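## Task

Using the green pencil gauge, draw a single line at least 20 cm long that tracks the board's curved edge at the gauge's preset offset, leaving no other pencil marks anywhere on the board; afterwards set the gauge down on the bench so it rests motionless and touches neither the board nor the bench dogs.

## Robot and tools

Robot: two simulated arms, left_arm and right_arm, each with a two-pad parallel gripper. There are two scenes: the first asks for the green gauge, the second for the red one. A loose object may occasionally get a small outside nudge.

Frame: one scene frame for everything. Origin sits at table-top height midway between the two nominal arm bases; +x points out over the table, +z up, and left_arm is on the +y side (not tied to image left/right). Positions are metres, orientation is a quaternion in w, x, y, z order. Printed hand poses may be a few centimetres off, more at long reach. end_effector_position is the point between the pads; fingertips extend 17.5 mm further along the gripper's +z (the finger direction). Pads close along gripper x. A wrist block protrudes about 10 cm toward gripper -y and rotates with the hand.

The row: every motion command is built from rows of exactly 20 numbers covering both arms. First left_arm: x, y, z, qw, qx, qy, qz (an absolute target pose in the scene frame, not an offset), then gripper position, force_limit, speed. Then the same ten for right_arm. Gripper position: +1 fully open (50 mm gap), about -0.65 pads meet, -1 means close until blocked (grip). force_limit -1..1 maps to roughly 20, 102, 185 N per pad at -1, 0, +1 (actual grip may exceed by ~15 N). speed -1..1 maps to 20, 85, 150 mm/s of gap change. To leave an arm alone, resend its last whole pose and its last three gripper numbers; a 0 is a real command. Resend a fixed target quaternion each time rather than copying a drifted reported one.

execute_actions, argument actions (list of zero or one item), optional cameras. Empty list: just report state (with pictures). {"rows": [...], "steps": n}: up to 15 rows, n from 6 to 15 steps of 1/30 s, one row per step, last row repeated. A target more than 0.6 m from the arm's last reported position along any gripper axis gets the whole call refused. {"steps": n} alone waits up to 300 steps counted from the previous result. Each step, the controller limits the commanded pose to 70 mm and 16 degrees from the measured one, so far goals need several calls. The result is read 6 steps before an action finishes; those steps run afterward.

move, argument target: one 20-number row or a list of up to 15 rows (waypoints). speed: m/s per arm path, 0.002 to 0.5, default 0.25 (rotation capped at twice that in rad/s), one value or one per waypoint. blend: corner rounding radius in metres for lists, default 0 (stop at each). blocking=false returns early while motion continues. Paths are straight lines, all finish together, at least 0.5 s, cut off at 10 s. They do not avoid obstacles or the other arm. Gripper numbers in a later waypoint are applied only after stopping there. The result adds a move: line: done (within 3 mm and 2 degrees), off_target, moving, held or fault, plus limits=paced (pose clipped) or limits=held (steps withheld by a check, such as the inter-arm clearance check). done does not mean no contact.



Result lines: per arm, position, quaternion, velocities (dropped when joint velocities say within noise), Hand target (the pose now being driven to), joint positions and torques, external joint torques, and flange force along gripper x y z (noisy, includes held weight). object_status: 0 moving, 1 blocked while opening, 2 blocked while closing (a grip), 3 reached requested position or pads met. Confirm a grip by reading 2 after sending -1. Gap in mm is about (250 - position_measured) x 0.202. Centre fixed objects between the pads.

Hazards: an outside force of 144 N on an arm, or contact torque at a joint's limit (waist/shoulder 316, elbow 148, forearm roll and both wrist joints 41.8 N m), freezes that arm for 10 s; if it still grips something pinned, open before moving it. The arms are stiff, so aim only slightly into a firm surface when pressing the pencil to the board; faster approaches hit harder. Keep paths away from an arm's own base and keep the wrist off the waist axis, or the shoulder posture may flip. Avoid arm-to-arm contact. Holding loads, long stretches or pushing at unreachable poses heats motors; a MOTOR HOT line warns, and overheating brakes the arm for 30 to 60 s or more. Do not drop the gauge, release it while it moves, slam or shove things, or let anything leave the table. The simulation keeps running while replies are being written.

Cameras: cam_high looks down from above; cam_low views from the far +x side near table height. Calibration (K, distortion, world-to-camera transforms) is supplied and may be off by a couple of degrees and millimetres.

Each tool is called after ">>>" as name([rows], argument=value, ...), one row to a line, values as JSON.

## Session

>>> execute_actions(actions=[], cameras=["all"])

Scene clock: 0.00 s of 4800.00 s.
left_arm: end_effector_position=(+0.5930, +0.3773, +0.1084) position_measured=3 object_status=3 end_effector_quat_wxyz=(-0.134, -0.498, +0.856, -0.036) | right_arm: end_effector_position=(+0.9738, -0.2133, +0.1705) position_measured=3 object_status=3 end_effector_quat_wxyz=(+0.083, +0.876, -0.458, +0.126)
Joint positions: left_arm=[-0.039 0.421 1.783 -0.223 1.141 -2.543] | right_arm=[0.455 1.169 0.308 -0.303 1.639 2.94]
Joint velocities: within noise
Joint torques (N m): no reading
External joint torques (N m): no reading
Flange force (N): no reading
Hand target: left_arm +0.5930, +0.3773, +0.1084; -0.134, -0.498, +0.856, -0.036 | right_arm +0.9738, -0.2133, +0.1705; +0.083, +0.876, -0.458, +0.126

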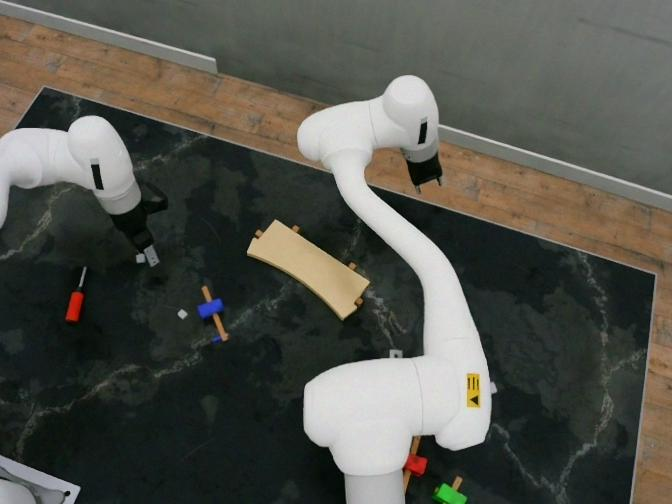

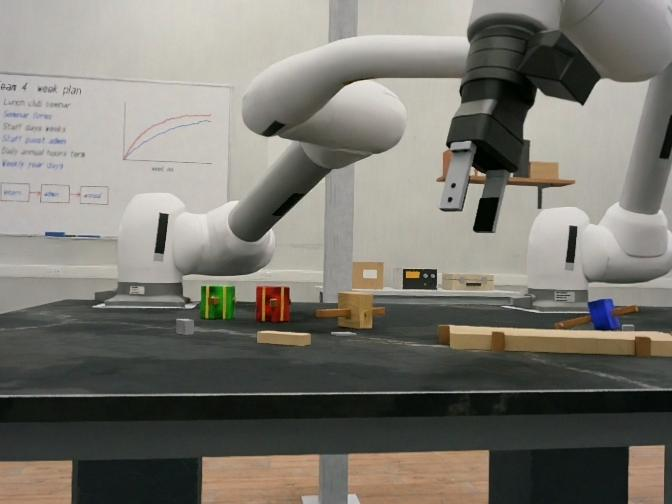

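>>> zoom_image(camera="cam_high", region=[220, 200, 400, 340])

>>> zoom_image(camera="cam_high", region=[380, 424, 500, 504])

>>> zoom_image(camera="cam_high", region=[150, 260, 270, 360])

>>> zoom_image(camera="cam_low", region=[160, 270, 400, 370])

>>> zoom_image(camera="cam_low", region=[420, 280, 672, 380])

Scaled by 2.800 from the camera's 672x504 image, which has a finer 960x720 frame.

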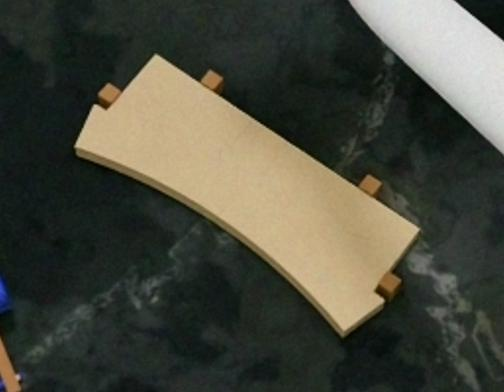

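Scaled by 4.200 from the camera's 672x504 image, which has a finer 960x720 frame.

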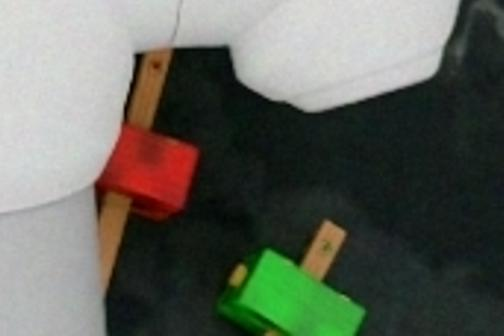

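Scaled by 4.200 from the camera's 672x504 image, which has a finer 960x720 frame.

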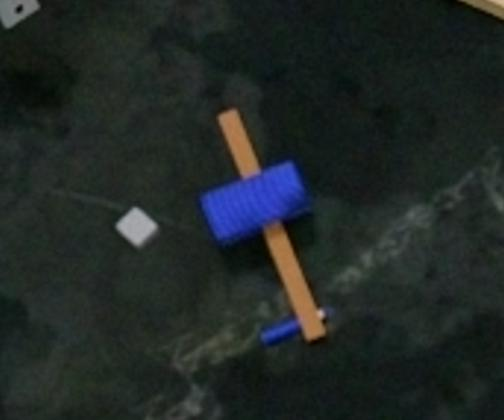

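Scaled by 2.100 from the camera's 672x504 image, which has a finer 960x720 frame.

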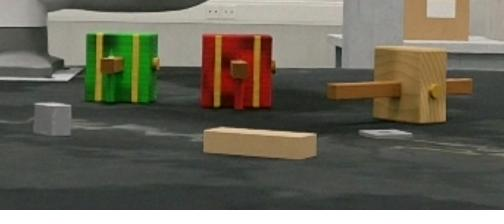

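Scaled by 2.000 from the camera's 672x504 image, which has a finer 960x720 frame.

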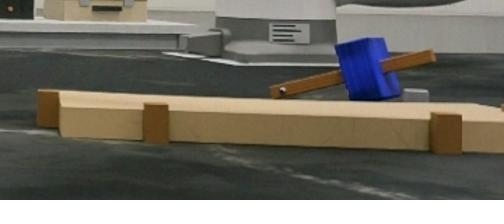

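>>> zoom_image(camera="cam_low", region=[190, 275, 300, 335])

>>> zoom_image(camera="cam_high", region=[420, 464, 490, 504])

>>> zoom_image(camera="cam_low", region=[300, 280, 400, 350])

>>> zoom_image(camera="cam_low", region=[540, 290, 672, 360])

>>> zoom_image(camera="cam_high", region=[374, 340, 510, 430])

Scaled by 4.582 from the camera's 672x504 image, which has a finer 960x720 frame.

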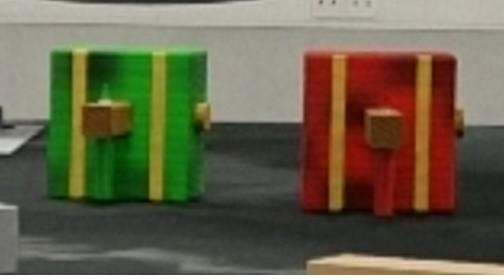

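Scaled by 7.200 from the camera's 672x504 image, which has a finer 960x720 frame.

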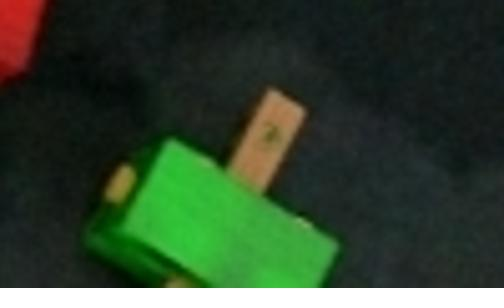

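Scaled by 5.040 from the camera's 672x504 image, which has a finer 960x720 frame.

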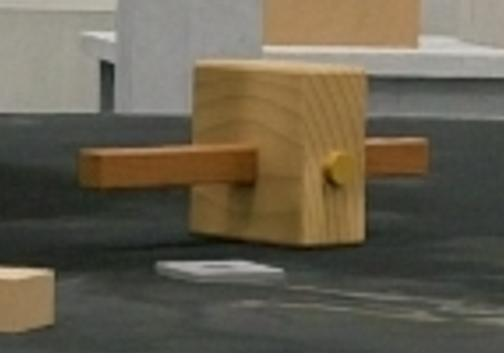

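Scaled by 3.818 from the camera's 672x504 image, which has a finer 960x720 frame.

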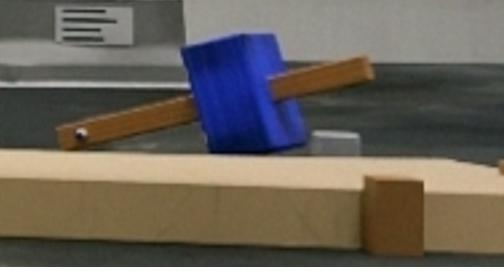

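Scaled by 3.706 from the camera's 672x504 image, which has a finer 960x720 frame.

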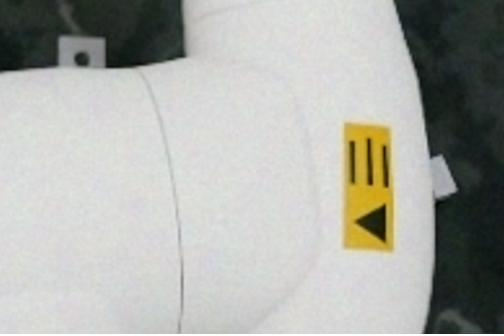

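>>> zoom_image(camera="cam_high", region=[240, 210, 310, 280])

>>> zoom_image(camera="cam_high", region=[305, 260, 375, 330])

>>> move(target=[0.5, 0.5, 0.3, 0, 0.7071, -0.7071, 0, -1, 0, 0, 0.75, -0.05, 0.4, 0, 0.966, -0.259, 0, 1, -0.5, 0])

Scaled by 7.200 from the camera's 672x504 image, which has a finer 960x720 frame.

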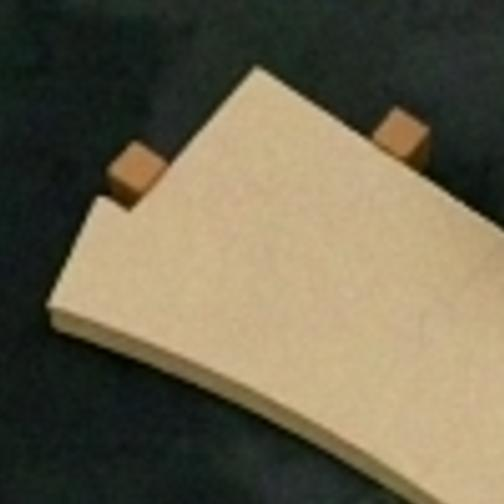

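Scaled by 7.200 from the camera's 672x504 image, which has a finer 960x720 frame.

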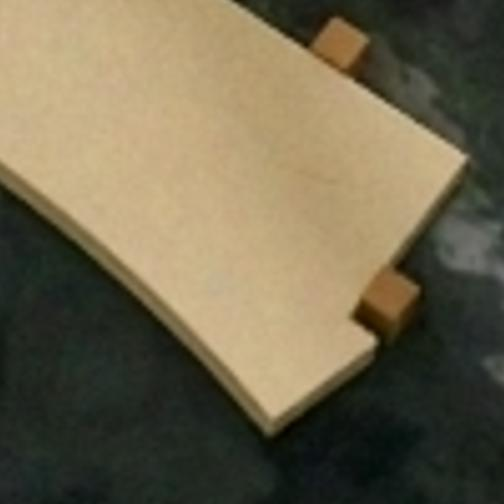

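Scene clock: 5.07 s of 4800.00 s.
left_arm: end_effector_position=(+0.5000, +0.5000, +0.2999) position_measured=253 object_status=3 end_effector_quat_wxyz=(+0.000, +0.707, -0.707, +0.000) | right_arm: end_effector_position=(+0.7500, -0.0501, +0.4001) position_measured=3 object_status=3 end_effector_quat_wxyz=(+0.000, +0.966, -0.259, +0.000)
Joint positions: left_arm=[0.071 0.05 1.851 0 1.241 -3.064] | right_arm=[0.609 0.869 0.453 0 1.82 2.679]
Joint velocities: within noise
Joint torques (N m): left_arm=[-2.17 -48.22 -41.45 4.19 0.01 -0.5] | right_arm=[0.09 -121.38 -39 3.71 0.23 -0.37]
External joint torques (N m): left_arm=[2.05 2.66 0.81 -0.15 -0.1 0.5] | right_arm=[0.28 -2.33 -3.53 0.57 -0.3 0.37]
Flange force (N): left_arm=[-4.9 -2.5 2.7] | right_arm=[0.0 0.0 0.0]
Hand target: left_arm +0.5000, +0.5000, +0.3000; +0.000, +0.707, -0.707, +0.000 | right_arm +0.7500, -0.0500, +0.4000; +0.000, +0.966, -0.259, +0.000
Off the commanded pose: left_arm 0.000 m, 0 deg | right_arm 0.000 m, 0 deg.
Kept back: nothing.
move: done

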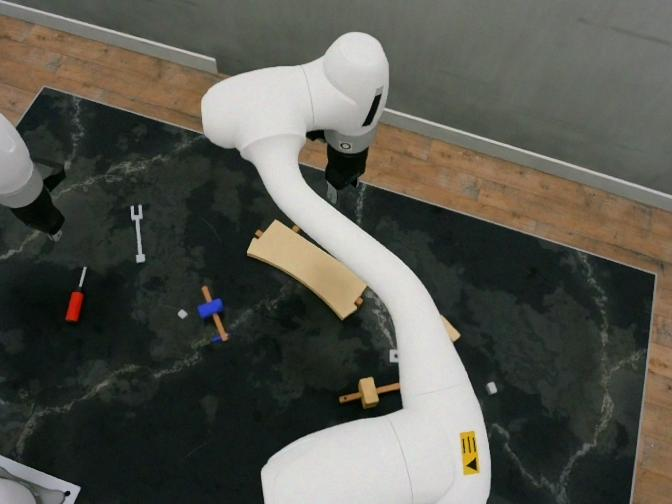

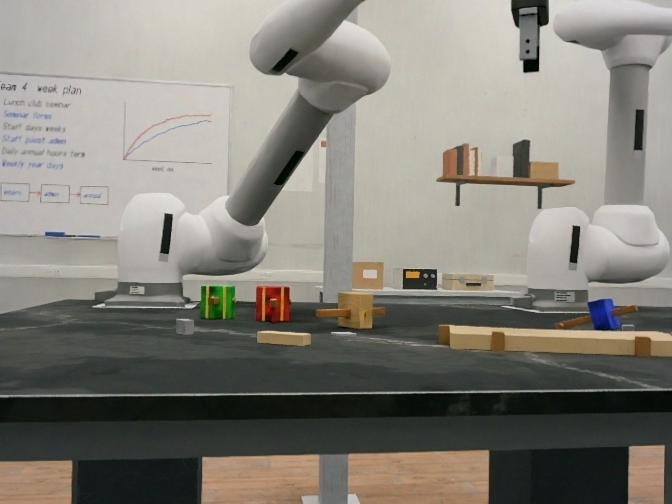

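>>> move(target=[0.5, 0.5, 0.3, 0, 0.7071, -0.7071, 0, -1, 0, 0, 0.6, -0.85, 0.35, 0, 0.966, -0.259, 0, 1, -0.5, 0])

>>> zoom_image(camera="cam_high", region=[330, 370, 510, 504])

Scene clock: 10.07 s of 4800.00 s.
left_arm: end_effector_position=(+0.5000, +0.5000, +0.3000) position_measured=253 object_status=3 end_effector_quat_wxyz=(+0.000, +0.707, -0.707, +0.000) | right_arm: end_effector_position=(+0.6000, -0.8499, +0.3500) position_measured=3 object_status=3 end_effector_quat_wxyz=(+0.000, +0.966, -0.259, +0.000)
Joint positions: left_arm=[0.071 0.05 1.851 0 1.241 -3.064] | right_arm=[-0.326 0.264 1.506 0 1.372 1.744]
Joint velocities: within noise
Joint torques (N m): left_arm=[-1.34 -47.19 -41.59 4.1 0.02 -0.24] | right_arm=[1.55 -67.64 -40.59 4.15 -0.16 -0.5]
External joint torques (N m): left_arm=[1.53 1.26 0.97 -0.05 -0.09 0.24] | right_arm=[-1.46 -3.08 -2.34 0.2 0.15 0.5]
Flange force (N): left_arm=[-3.2 -0.1 2.1] | right_arm=[0.2 1.3 -4.5]
Hand target: left_arm +0.5000, +0.5000, +0.3000; +0.000, +0.707, -0.707, +0.000 | right_arm +0.6000, -0.8500, +0.3500; +0.000, +0.966, -0.259, +0.000
Off the commanded pose: left_arm 0.000 m, 0 deg | right_arm 0.000 m, 0 deg.
Kept back: nothing.
move: done

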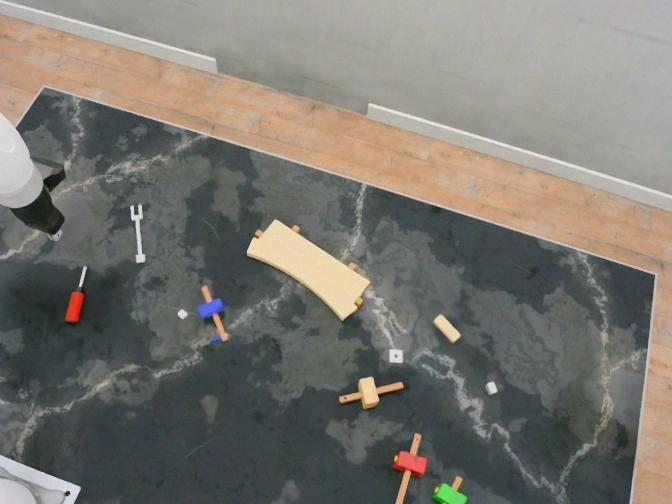

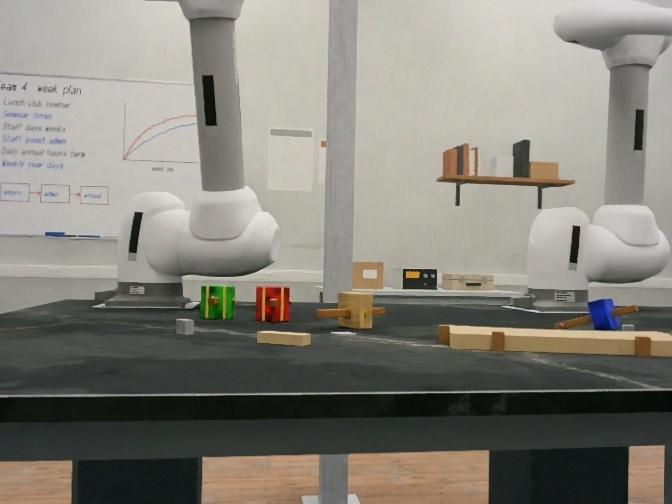

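Scaled by 2.800 from the camera's 672x504 image, which has a finer 960x720 frame.

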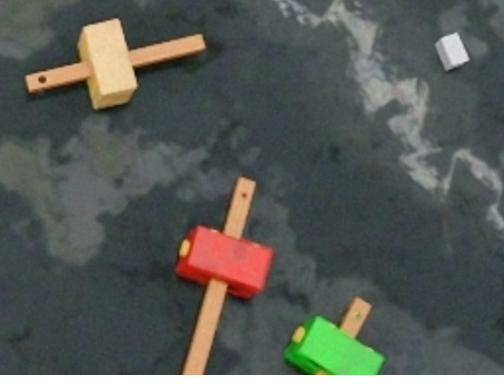

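>>> zoom_image(camera="cam_low", region=[196, 280, 240, 324])

>>> zoom_image(camera="cam_low", region=[250, 280, 294, 324])

>>> zoom_image(camera="cam_high", region=[434, 464, 474, 504])

>>> zoom_image(camera="cam_high", region=[190, 280, 240, 350])

>>> zoom_image(camera="cam_low", region=[550, 295, 640, 340])

>>> zoom_image(camera="cam_high", region=[385, 424, 435, 504])

Scaled by 11.455 from the camera's 672x504 image, which has a finer 960x720 frame.

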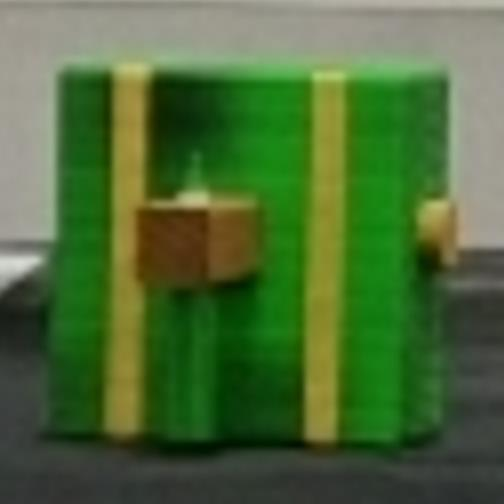

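Scaled by 11.455 from the camera's 672x504 image, which has a finer 960x720 frame.

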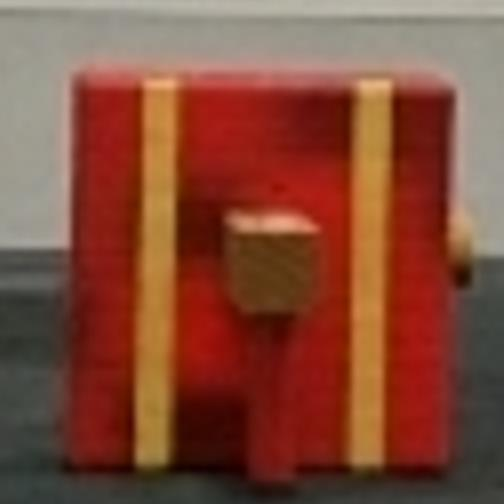

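Scaled by 12.600 from the camera's 672x504 image, which has a finer 960x720 frame.

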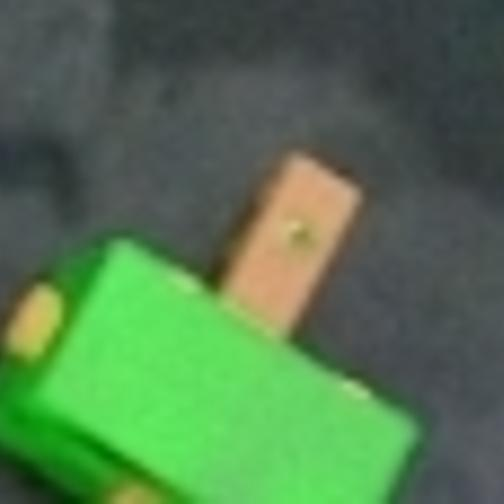

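Scaled by 7.200 from the camera's 672x504 image, which has a finer 960x720 frame.

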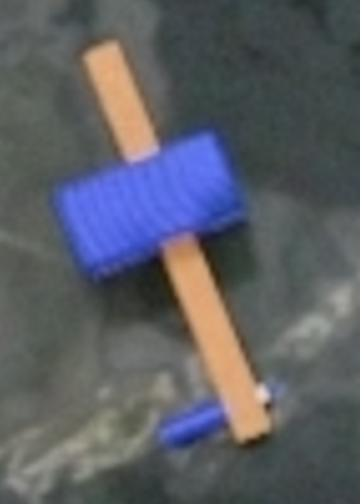

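Scaled by 5.600 from the camera's 672x504 image, which has a finer 960x720 frame.

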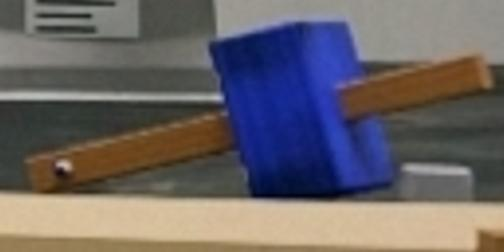

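Scaled by 6.300 from the camera's 672x504 image, which has a finer 960x720 frame.

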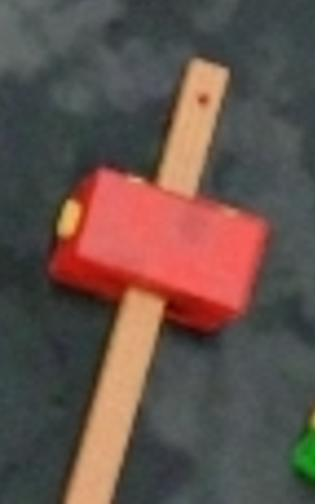

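>>> zoom_image(camera="cam_high", region=[0, 160, 90, 250])

>>> move(target=[0.5, 0.5, 0.3, 0, 0.7071, -0.7071, 0, -1, 0, 0, 0.40, -0.48, 0.18, 0, 0.9941, -0.1089, 0, 1, -0.5, 0])

>>> zoom_image(camera="cam_low", region=[160, 200, 280, 320])

>>> zoom_image(camera="cam_high", region=[400, 374, 530, 504])

Scaled by 5.600 from the camera's 672x504 image, which has a finer 960x720 frame.

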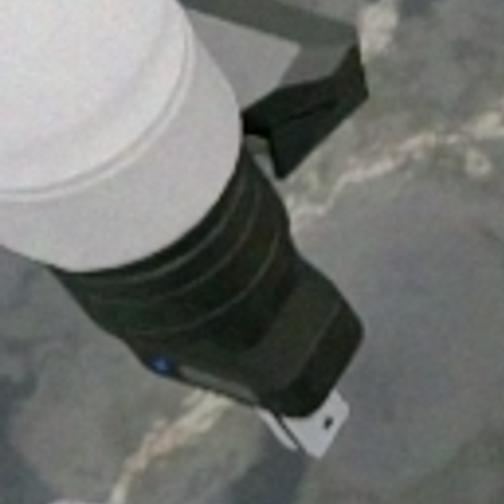

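Scene clock: 19.80 s of 4800.00 s.
left_arm: end_effector_position=(+0.5000, +0.5000, +0.3000) position_measured=253 object_status=3 end_effector_quat_wxyz=(+0.000, +0.707, -0.707, +0.000) | right_arm: end_effector_position=(+0.4000, -0.4801, +0.1800) position_measured=3 object_status=3 end_effector_quat_wxyz=(+0.000, +0.994, -0.109, +0.000)
Joint positions: left_arm=[0.071 0.05 1.851 0 1.241 -3.064] | right_arm=[0.276 0.051 2.089 0 1.002 2.04]
Joint velocities: within noise
Joint torques (N m): left_arm=[-1.31 -47.46 -41.53 4.07 -0.09 -0.25] | right_arm=[-0.13 -40.26 -33.83 3.55 -0.26 -0.63]
External joint torques (N m): left_arm=[1.13 1.7 0.74 -0.02 0 0.25] | right_arm=[0.07 -2.34 -3.24 0.19 0.22 0.63]
Flange force (N): left_arm=[-2.7 -1.3 1.9] | right_arm=[0.9 -2.2 -6.2]
Hand target: left_arm +0.5000, +0.5000, +0.3000; +0.000, +0.707, -0.707, +0.000 | right_arm +0.4000, -0.4800, +0.1800; +0.000, +0.994, -0.109, +0.000
Off the commanded pose: left_arm 0.000 m, 0 deg | right_arm 0.000 m, 0 deg.
Kept back: nothing.
move: done

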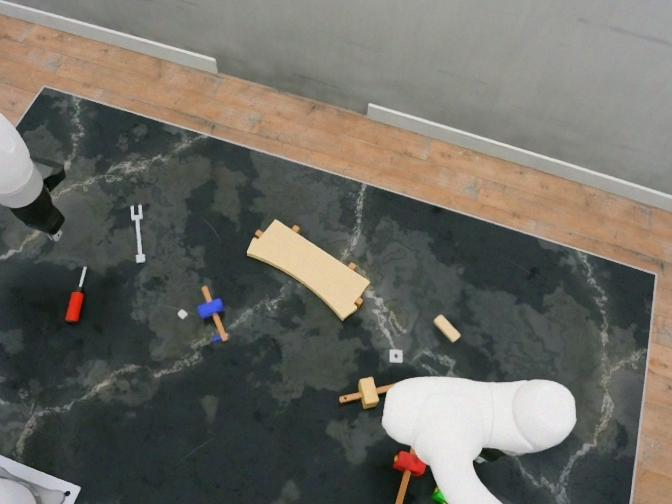

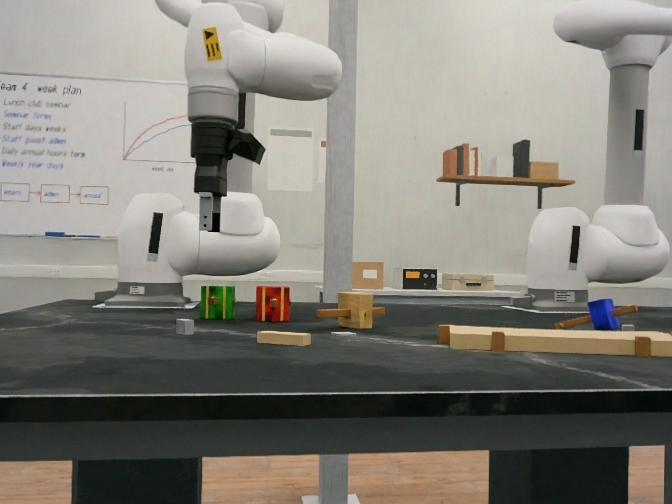

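Scaled by 4.200 from the camera's 672x504 image, which has a finer 960x720 frame.

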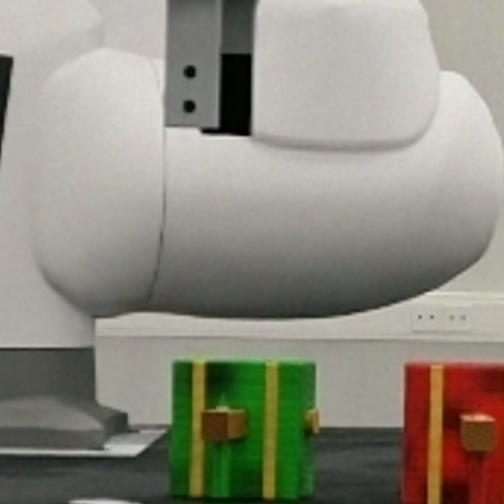

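Scaled by 3.877 from the camera's 672x504 image, which has a finer 960x720 frame.

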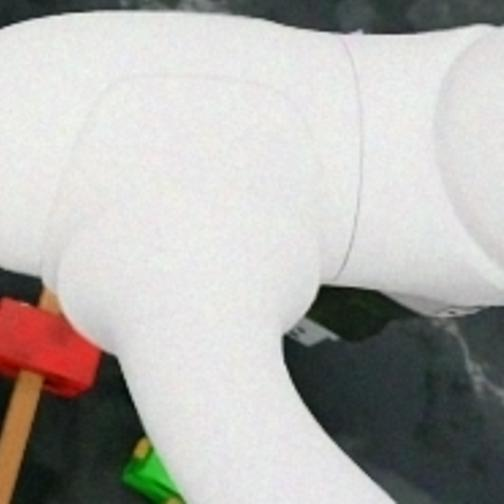

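>>> move(target=[0.5, 0.5, 0.3, 0, 0.7071, -0.7071, 0, -1, 0, 0, 0.80, -0.42, 0.08, 0, 0.9941, -0.1089, 0, -0.65, -0.5, 0])

>>> zoom_image(camera="cam_high", region=[430, 200, 530, 300])

>>> zoom_image(camera="cam_low", region=[160, 200, 280, 320])

Scene clock: 23.00 s of 4800.00 s.
left_arm: end_effector_position=(+0.5000, +0.5000, +0.3000) position_measured=253 object_status=3 end_effector_quat_wxyz=(+0.000, +0.707, -0.707, +0.000) | right_arm: end_effector_position=(+0.7999, -0.4200, +0.0801) position_measured=249 object_status=3 end_effector_quat_wxyz=(+0.000, +0.994, -0.109, +0.000)
Joint positions: left_arm=[0.071 0.05 1.851 0 1.241 -3.064] | right_arm=[0.231 0.712 1.326 0 1.104 1.995]
Joint velocities: within noise
Joint torques (N m): left_arm=[-1.84 -47.59 -41.4 4.07 0.03 -0.26] | right_arm=[0.65 -107.15 -36.89 3.77 -0.3 -0.34]
External joint torques (N m): left_arm=[2 1.01 0.52 0 -0.11 0.26] | right_arm=[-0.54 -1.47 -2.15 0.17 0.27 0.34]
Flange force (N): left_arm=[-4.1 -0.4 1.4] | right_arm=[3.6 -1.6 -2.9]
Hand target: left_arm +0.5000, +0.5000, +0.3000; +0.000, +0.707, -0.707, +0.000 | right_arm +0.8000, -0.4200, +0.0800; +0.000, +0.994, -0.109, +0.000
Off the commanded pose: left_arm 0.000 m, 0 deg | right_arm 0.000 m, 0 deg.
Kept back: nothing.
move: done

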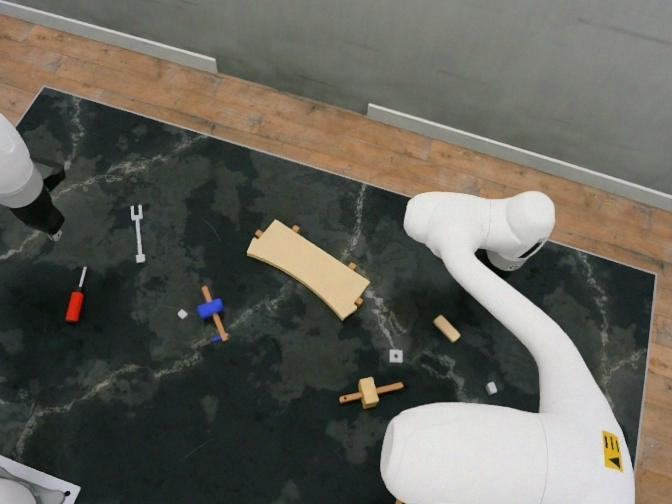

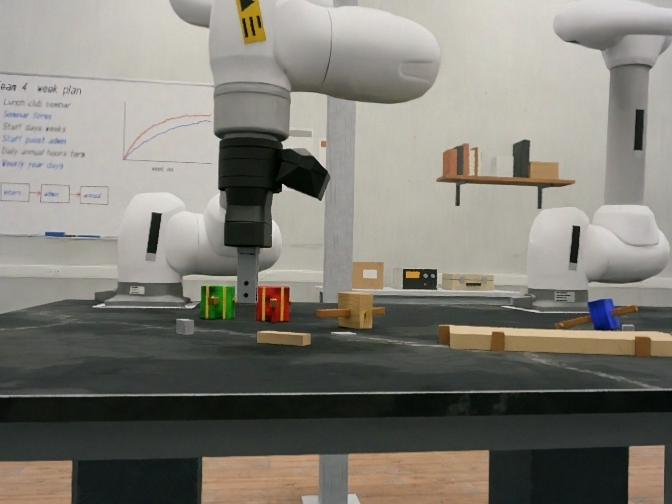

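Scaled by 5.040 from the camera's 672x504 image, which has a finer 960x720 frame.

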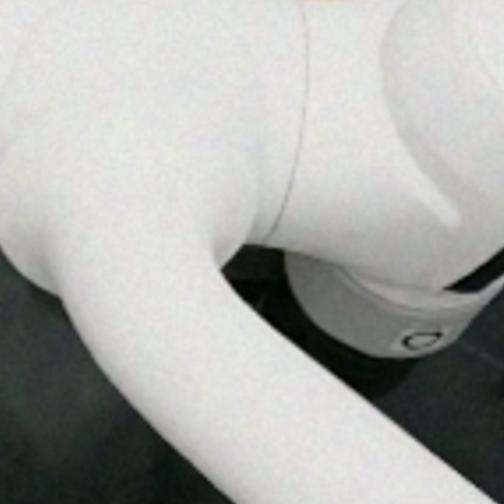

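Scaled by 4.200 from the camera's 672x504 image, which has a finer 960x720 frame.

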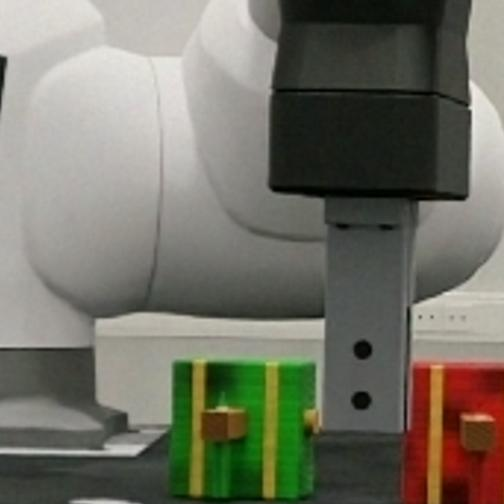

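>>> move(target=[0.5, 0.5, 0.3, 0, 0.7071, -0.7071, 0, -1, 0, 0, 0.45, -0.5, 0.12, -0.1695, -0.4817, 0.8113, 0.2857, -0.65, -0.5, 0])

>>> zoom_image(camera="cam_high", region=[400, 374, 530, 504])

>>> zoom_image(camera="cam_low", region=[160, 200, 280, 320])

Scene clock: 28.93 s of 4800.00 s.
left_arm: end_effector_position=(+0.5000, +0.5000, +0.3000) position_measured=253 object_status=3 end_effector_quat_wxyz=(+0.000, +0.707, -0.707, +0.000) | right_arm: end_effector_position=(+0.4501, -0.5000, +0.1200) position_measured=249 object_status=3 end_effector_quat_wxyz=(-0.169, -0.482, +0.811, +0.286) end_effector_velocity=(-0.001, +0.000, +0.000) end_effector_angular_velocity=(-0.001, +0.003, -0.007)
Joint positions: left_arm=[0.071 0.05 1.851 0 1.241 -3.064] | right_arm=[0.049 0.444 1.84 0.32 1.47 3.531]
Joint velocities: left_arm=[within noise] | right_arm=[-0.002 -0.001 0.002 0.002 0 0.005]
Joint torques (N m): left_arm=[-1.58 -48.14 -41.45 4.02 0.01 -0.23] | right_arm=[-0.85 -72.63 -28.35 3.49 1.47 -0.34]
External joint torques (N m): left_arm=[1.66 1.93 0.58 0.04 -0.1 0.23] | right_arm=[1.03 -5.63 -4.27 0.37 0.24 0.34]
Flange force (N): left_arm=[-3.7 -1.8 2.0] | right_arm=[-2.9 5.3 -7.5]
Hand target: left_arm +0.5000, +0.5000, +0.3000; +0.000, +0.707, -0.707, +0.000 | right_arm +0.4500, -0.5000, +0.1200; -0.169, -0.482, +0.811, +0.286
Off the commanded pose: left_arm 0.000 m, 0 deg | right_arm 0.000 m, 0 deg.
Kept back: nothing.
move: done

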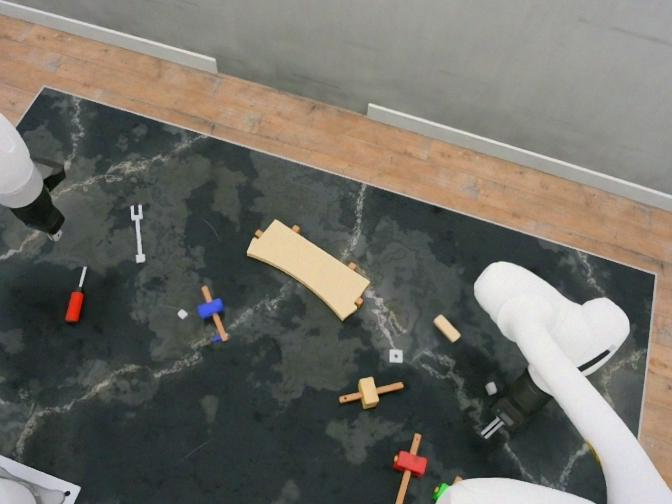

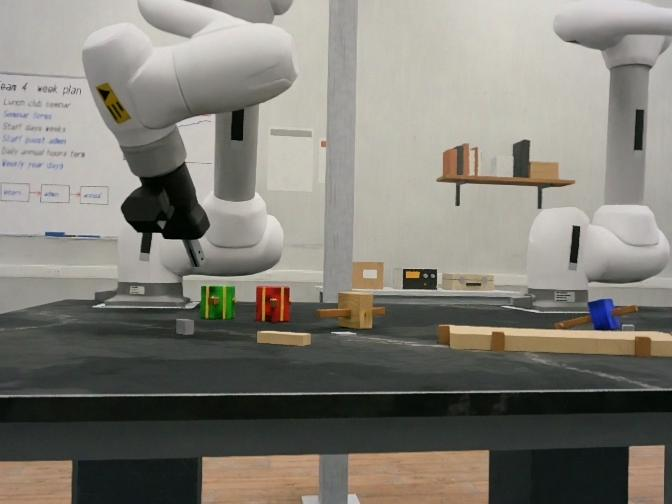

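Scaled by 3.877 from the camera's 672x504 image, which has a finer 960x720 frame.

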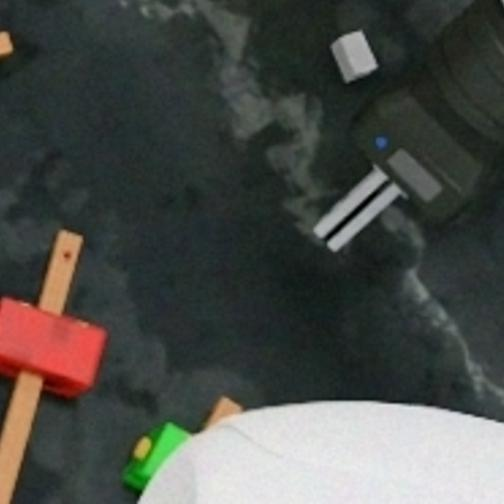

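Scaled by 4.200 from the camera's 672x504 image, which has a finer 960x720 frame.

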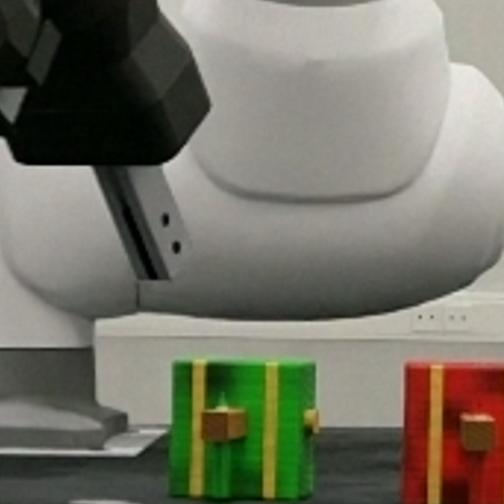

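>>> move([
  [0.5, 0.5, 0.3, 0, 0.7071, -0.7071, 0, -1, 0, 0, 0.36, -0.47, 0.16, 0, 0.99415, -0.1080, 0, 0.67, -0.6, -0.5],
  [0.5, 0.5, 0.3, 0, 0.7071, -0.7071, 0, -1, 0, 0, 0.2978, -0.4661, 0.12, 0, 0.99415, -0.1080, 0, 0.67, -0.6, -0.5],
], blend=0.02)

>>> zoom_image(camera="cam_low", region=[160, 200, 280, 320])

Scene clock: 35.00 s of 4800.00 s.
left_arm: end_effector_position=(+0.5000, +0.5000, +0.3000) position_measured=253 object_status=3 end_effector_quat_wxyz=(+0.000, +0.707, -0.707, +0.000) | right_arm: end_effector_position=(+0.2979, -0.4661, +0.1200) position_measured=52 object_status=3 end_effector_quat_wxyz=(+0.000, +0.994, -0.108, +0.000)
Joint positions: left_arm=[0.071 0.05 1.851 0 1.241 -3.064] | right_arm=[0.371 -0.023 2.297 0 0.867 2.133]
Joint velocities: within noise
Joint torques (N m): left_arm=[-1.57 -47.48 -41.74 4.09 -0.09 -0.19] | right_arm=[1.15 -28.77 -31.48 3.27 -0.21 -0.09]
External joint torques (N m): left_arm=[1.45 1.74 1.08 -0.05 0 0.19] | right_arm=[-1.29 -2.19 -2.03 0.11 0.16 0.09]
Flange force (N): left_arm=[-3.1 -0.7 2.4] | right_arm=[1.2 2.7 -5.5]
Hand target: left_arm +0.5000, +0.5000, +0.3000; +0.000, +0.707, -0.707, +0.000 | right_arm +0.2978, -0.4661, +0.1200; +0.000, +0.994, -0.108, +0.000
Off the commanded pose: left_arm 0.000 m, 0 deg | right_arm 0.000 m, 0 deg.
Kept back: nothing.
move: done; blend cut to 0 m at target 1

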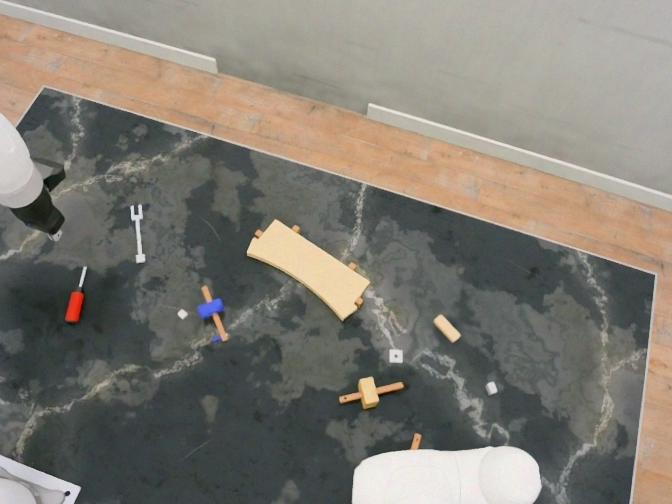

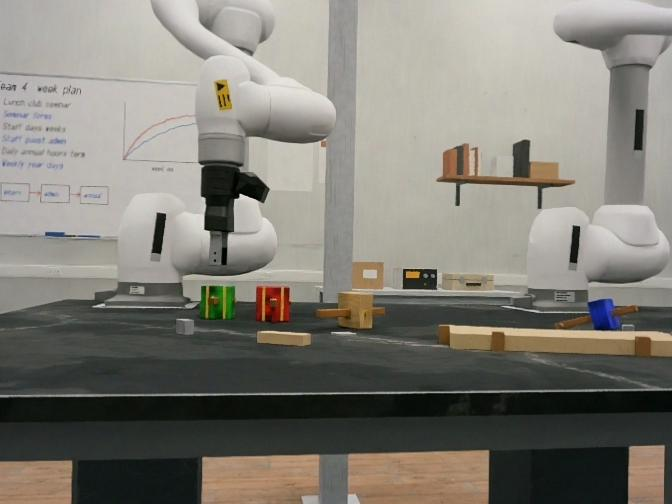

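Scaled by 4.200 from the camera's 672x504 image, which has a finer 960x720 frame.

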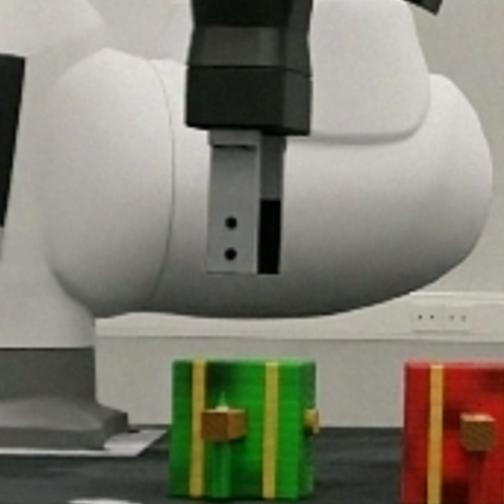

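>>> move([
  [0.5, 0.5, 0.3, 0, 0.7071, -0.7071, 0, -1, 0, 0, 0.2978, -0.4661, 0.0655, 0, 0.99415, -0.1080, 0, 0.67, -0.6, -0.5],
  [0.5, 0.5, 0.3, 0, 0.7071, -0.7071, 0, -1, 0, 0, 0.2978, -0.4661, 0.0655, 0, 0.99415, -0.1080, 0, -1, -0.6, -0.5],
], speed=0.08)

>>> zoom_image(camera="cam_low", region=[180, 260, 240, 320])

Scene clock: 37.53 s of 4800.00 s.
left_arm: end_effector_position=(+0.5000, +0.5000, +0.3000) position_measured=253 object_status=3 end_effector_quat_wxyz=(+0.000, +0.707, -0.707, +0.000) | right_arm: end_effector_position=(+0.2978, -0.4661, +0.0655) position_measured=97 object_status=2 end_effector_quat_wxyz=(+0.000, +0.994, -0.108, +0.000)
Joint positions: left_arm=[0.071 0.05 1.851 0 1.241 -3.064] | right_arm=[0.371 0.061 2.347 0 0.733 2.133]
Joint velocities: within noise
Joint torques (N m): left_arm=[-1.84 -47.36 -41.42 4.07 -0.02 -0.26] | right_arm=[0.65 -33.57 -27.19 2.83 -0.19 -0.33]
External joint torques (N m): left_arm=[2.08 1.45 0.75 -0.01 -0.06 0.26] | right_arm=[-0.69 -2.17 -2.31 0.14 0.14 0.33]
Flange force (N): left_arm=[-4.3 -0.7 1.9] | right_arm=[0.9 0.4 -5.9]
Hand target: left_arm +0.5000, +0.5000, +0.3000; +0.000, +0.707, -0.707, +0.000 | right_arm +0.2978, -0.4661, +0.0655; +0.000, +0.994, -0.108, +0.000
Off the commanded pose: left_arm 0.000 m, 0 deg | right_arm 0.000 m, 0 deg.
Kept back: nothing.
move: done

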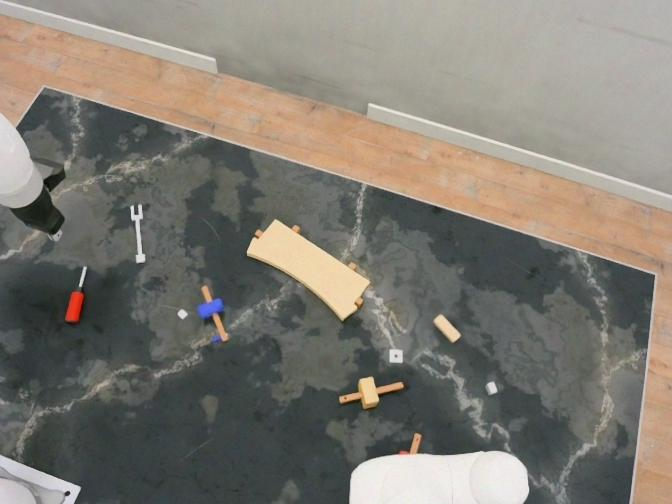

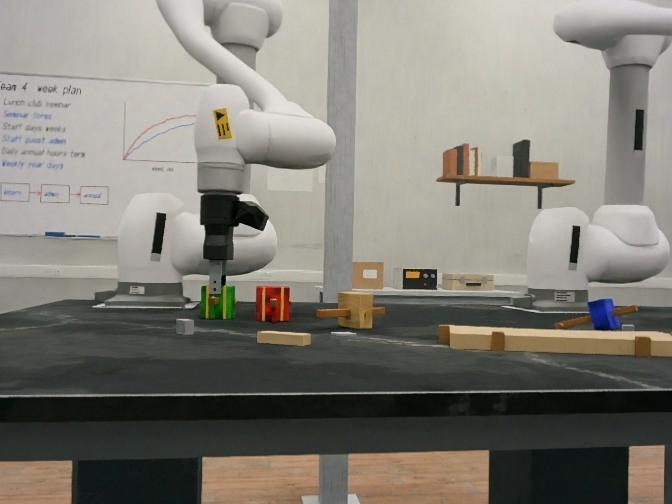

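Scaled by 8.400 from the camera's 672x504 image, which has a finer 960x720 frame.

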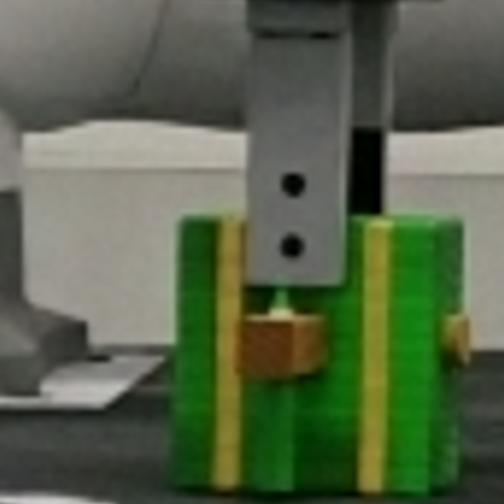

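>>> move([
  [0.5, 0.5, 0.3, 0, 0.7071, -0.7071, 0, -1, 0, 0, 0.2978, -0.4661, 0.15, 0, 0.99415, -0.1080, 0, -1, -0.6, -0.5],
  [0.5, 0.5, 0.3, 0, 0.7071, -0.7071, 0, -1, 0, 0, 0.42, -0.61, 0.15, 0, 0.99415, -0.1080, 0, -1, -0.6, -0.5],
  [0.5, 0.5, 0.3, 0, 0.7071, -0.7071, 0, -1, 0, 0, 0.42, -0.61, 0.08, 0, 0.99415, -0.1080, 0, -1, -0.6, -0.5],
  [0.5, 0.5, 0.3, 0, 0.7071, -0.7071, 0, -1, 0, 0, 0.42, -0.61, 0.0660, 0, 0.99415, -0.1080, 0, -1, -0.6, -0.5],
], speed=[0.15, 0.25, 0.15, 0.04], blend=[0.03, 0.03, 0.0, 0])

>>> zoom_image(camera="cam_low", region=[80, 240, 180, 340])

Scene clock: 40.90 s of 4800.00 s.
left_arm: end_effector_position=(+0.5000, +0.5000, +0.3000) position_measured=253 object_status=3 end_effector_quat_wxyz=(+0.000, +0.707, -0.707, +0.000) | right_arm: end_effector_position=(+0.4200, -0.6100, +0.0661) position_measured=97 object_status=2 end_effector_quat_wxyz=(+0.000, +0.994, -0.108, +0.000)
Joint positions: left_arm=[0.071 0.05 1.851 0 1.241 -3.064] | right_arm=[0.013 0.183 2.199 0 0.759 1.775]
Joint velocities: within noise
Joint torques (N m): left_arm=[-1.63 -47.11 -41.6 4.15 0.07 -0.2] | right_arm=[0.53 -49.27 -28.35 2.88 0.07 -0.35]
External joint torques (N m): left_arm=[1.68 0.9 0.78 -0.1 -0.15 0.2] | right_arm=[-0.53 -0.63 -1.95 0.18 -0.09 0.35]
Flange force (N): left_arm=[-3.4 0.2 1.8] | right_arm=[2.5 -0.4 -2.1]
Hand target: left_arm +0.5000, +0.5000, +0.3000; +0.000, +0.707, -0.707, +0.000 | right_arm +0.4200, -0.6100, +0.0660; +0.000, +0.994, -0.108, +0.000
Off the commanded pose: left_arm 0.000 m, 0 deg | right_arm 0.000 m, 0 deg.
Kept back: nothing.
move: done; blend cut to 0 m at target 1

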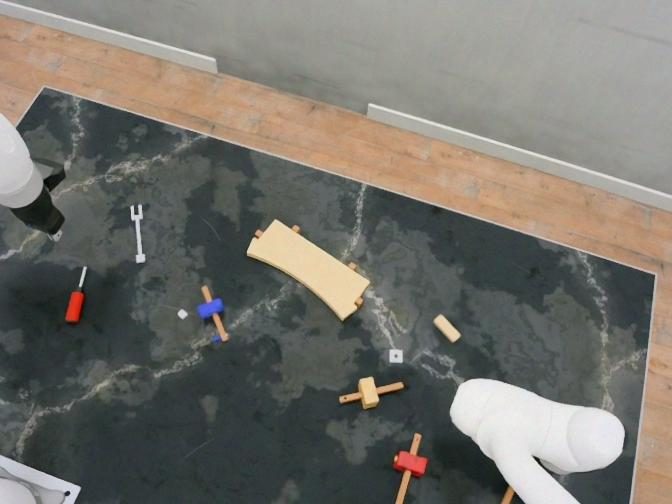

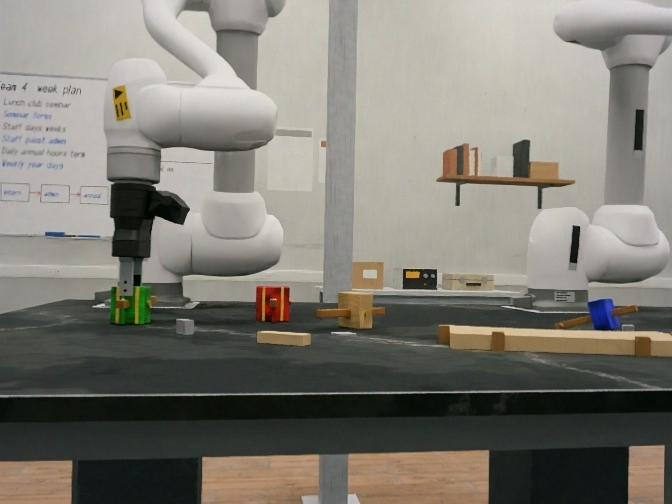

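Scaled by 5.040 from the camera's 672x504 image, which has a finer 960x720 frame.

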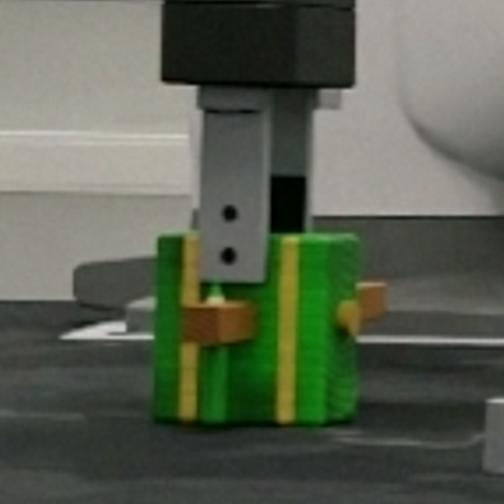

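>>> move([
  [0.5, 0.5, 0.3, 0, 0.7071, -0.7071, 0, -1, 0, 0, 0.42, -0.61, 0.0660, 0, 0.99415, -0.1080, 0, 0.67, -0.6, -0.7],
  [0.5, 0.5, 0.3, 0, 0.7071, -0.7071, 0, -1, 0, 0, 0.42, -0.61, 0.13, 0, 0.99415, -0.1080, 0, 0.67, -0.6, -0.7],
  [0.5, 0.5, 0.3, 0, 0.7071, -0.7071, 0, -1, 0, 0, 0.4367, -0.5336, 0.13, 0.38046, 0.91848, -0.09978, -0.04133, 0.67, -0.6, -0.7],
], speed=[0.1,0.1,0.3])

>>> zoom_image(camera="cam_low", region=[80, 220, 200, 340])

Scene clock: 45.80 s of 4800.00 s.
left_arm: end_effector_position=(+0.5000, +0.5000, +0.3000) position_measured=253 object_status=3 end_effector_quat_wxyz=(+0.000, +0.707, -0.707, +0.000) | right_arm: end_effector_position=(+0.4367, -0.5336, +0.1300) position_measured=52 object_status=3 end_effector_quat_wxyz=(+0.380, +0.919, -0.100, -0.041) end_effector_velocity=(+0.000, +0.000, +0.000) end_effector_angular_velocity=(-0.006, +0.002, -0.001)
Joint positions: left_arm=[0.071 0.05 1.851 0 1.241 -3.064] | right_arm=[0.471 0.39 1.954 -0.603 1.387 2.53]
Joint velocities: left_arm=[within noise] | right_arm=[0.001 0.004 -0.002 -0.002 0.005 0.002]
Joint torques (N m): left_arm=[-1.58 -46.94 -41.31 4.14 -0.02 -0.1] | right_arm=[-0.73 -64.12 -25.85 1.63 1.17 -0.8]
External joint torques (N m): left_arm=[1.56 1.03 0.54 -0.09 -0.06 0.1] | right_arm=[0.88 -5.33 -2.63 -0.23 0.56 0.8]
Flange force (N): left_arm=[-3.1 -0.5 1.4] | right_arm=[-2.5 5.0 -6.2]
Hand target: left_arm +0.5000, +0.5000, +0.3000; +0.000, +0.707, -0.707, +0.000 | right_arm +0.4367, -0.5336, +0.1300; +0.380, +0.918, -0.100, -0.041
Off the commanded pose: left_arm 0.000 m, 0 deg | right_arm 0.000 m, 0 deg.
Kept back: nothing.
move: done

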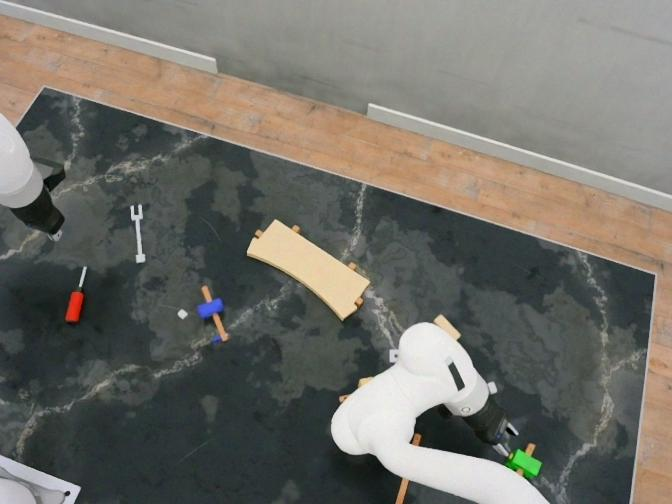

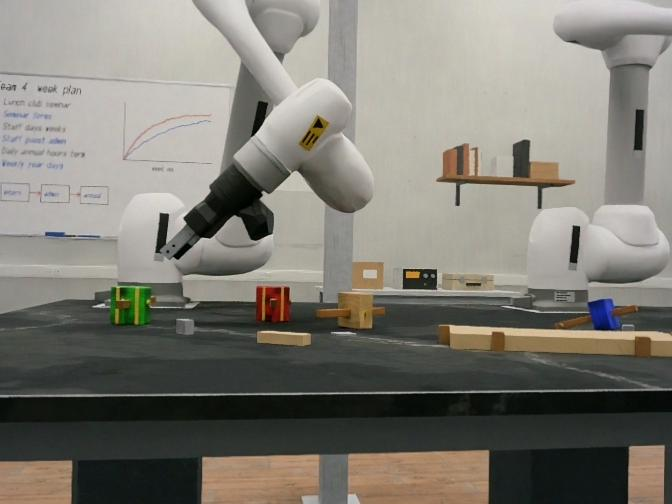

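Scaled by 4.200 from the camera's 672x504 image, which has a finer 960x720 frame.

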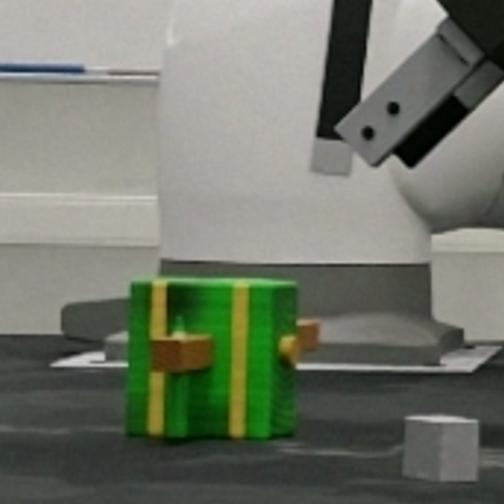

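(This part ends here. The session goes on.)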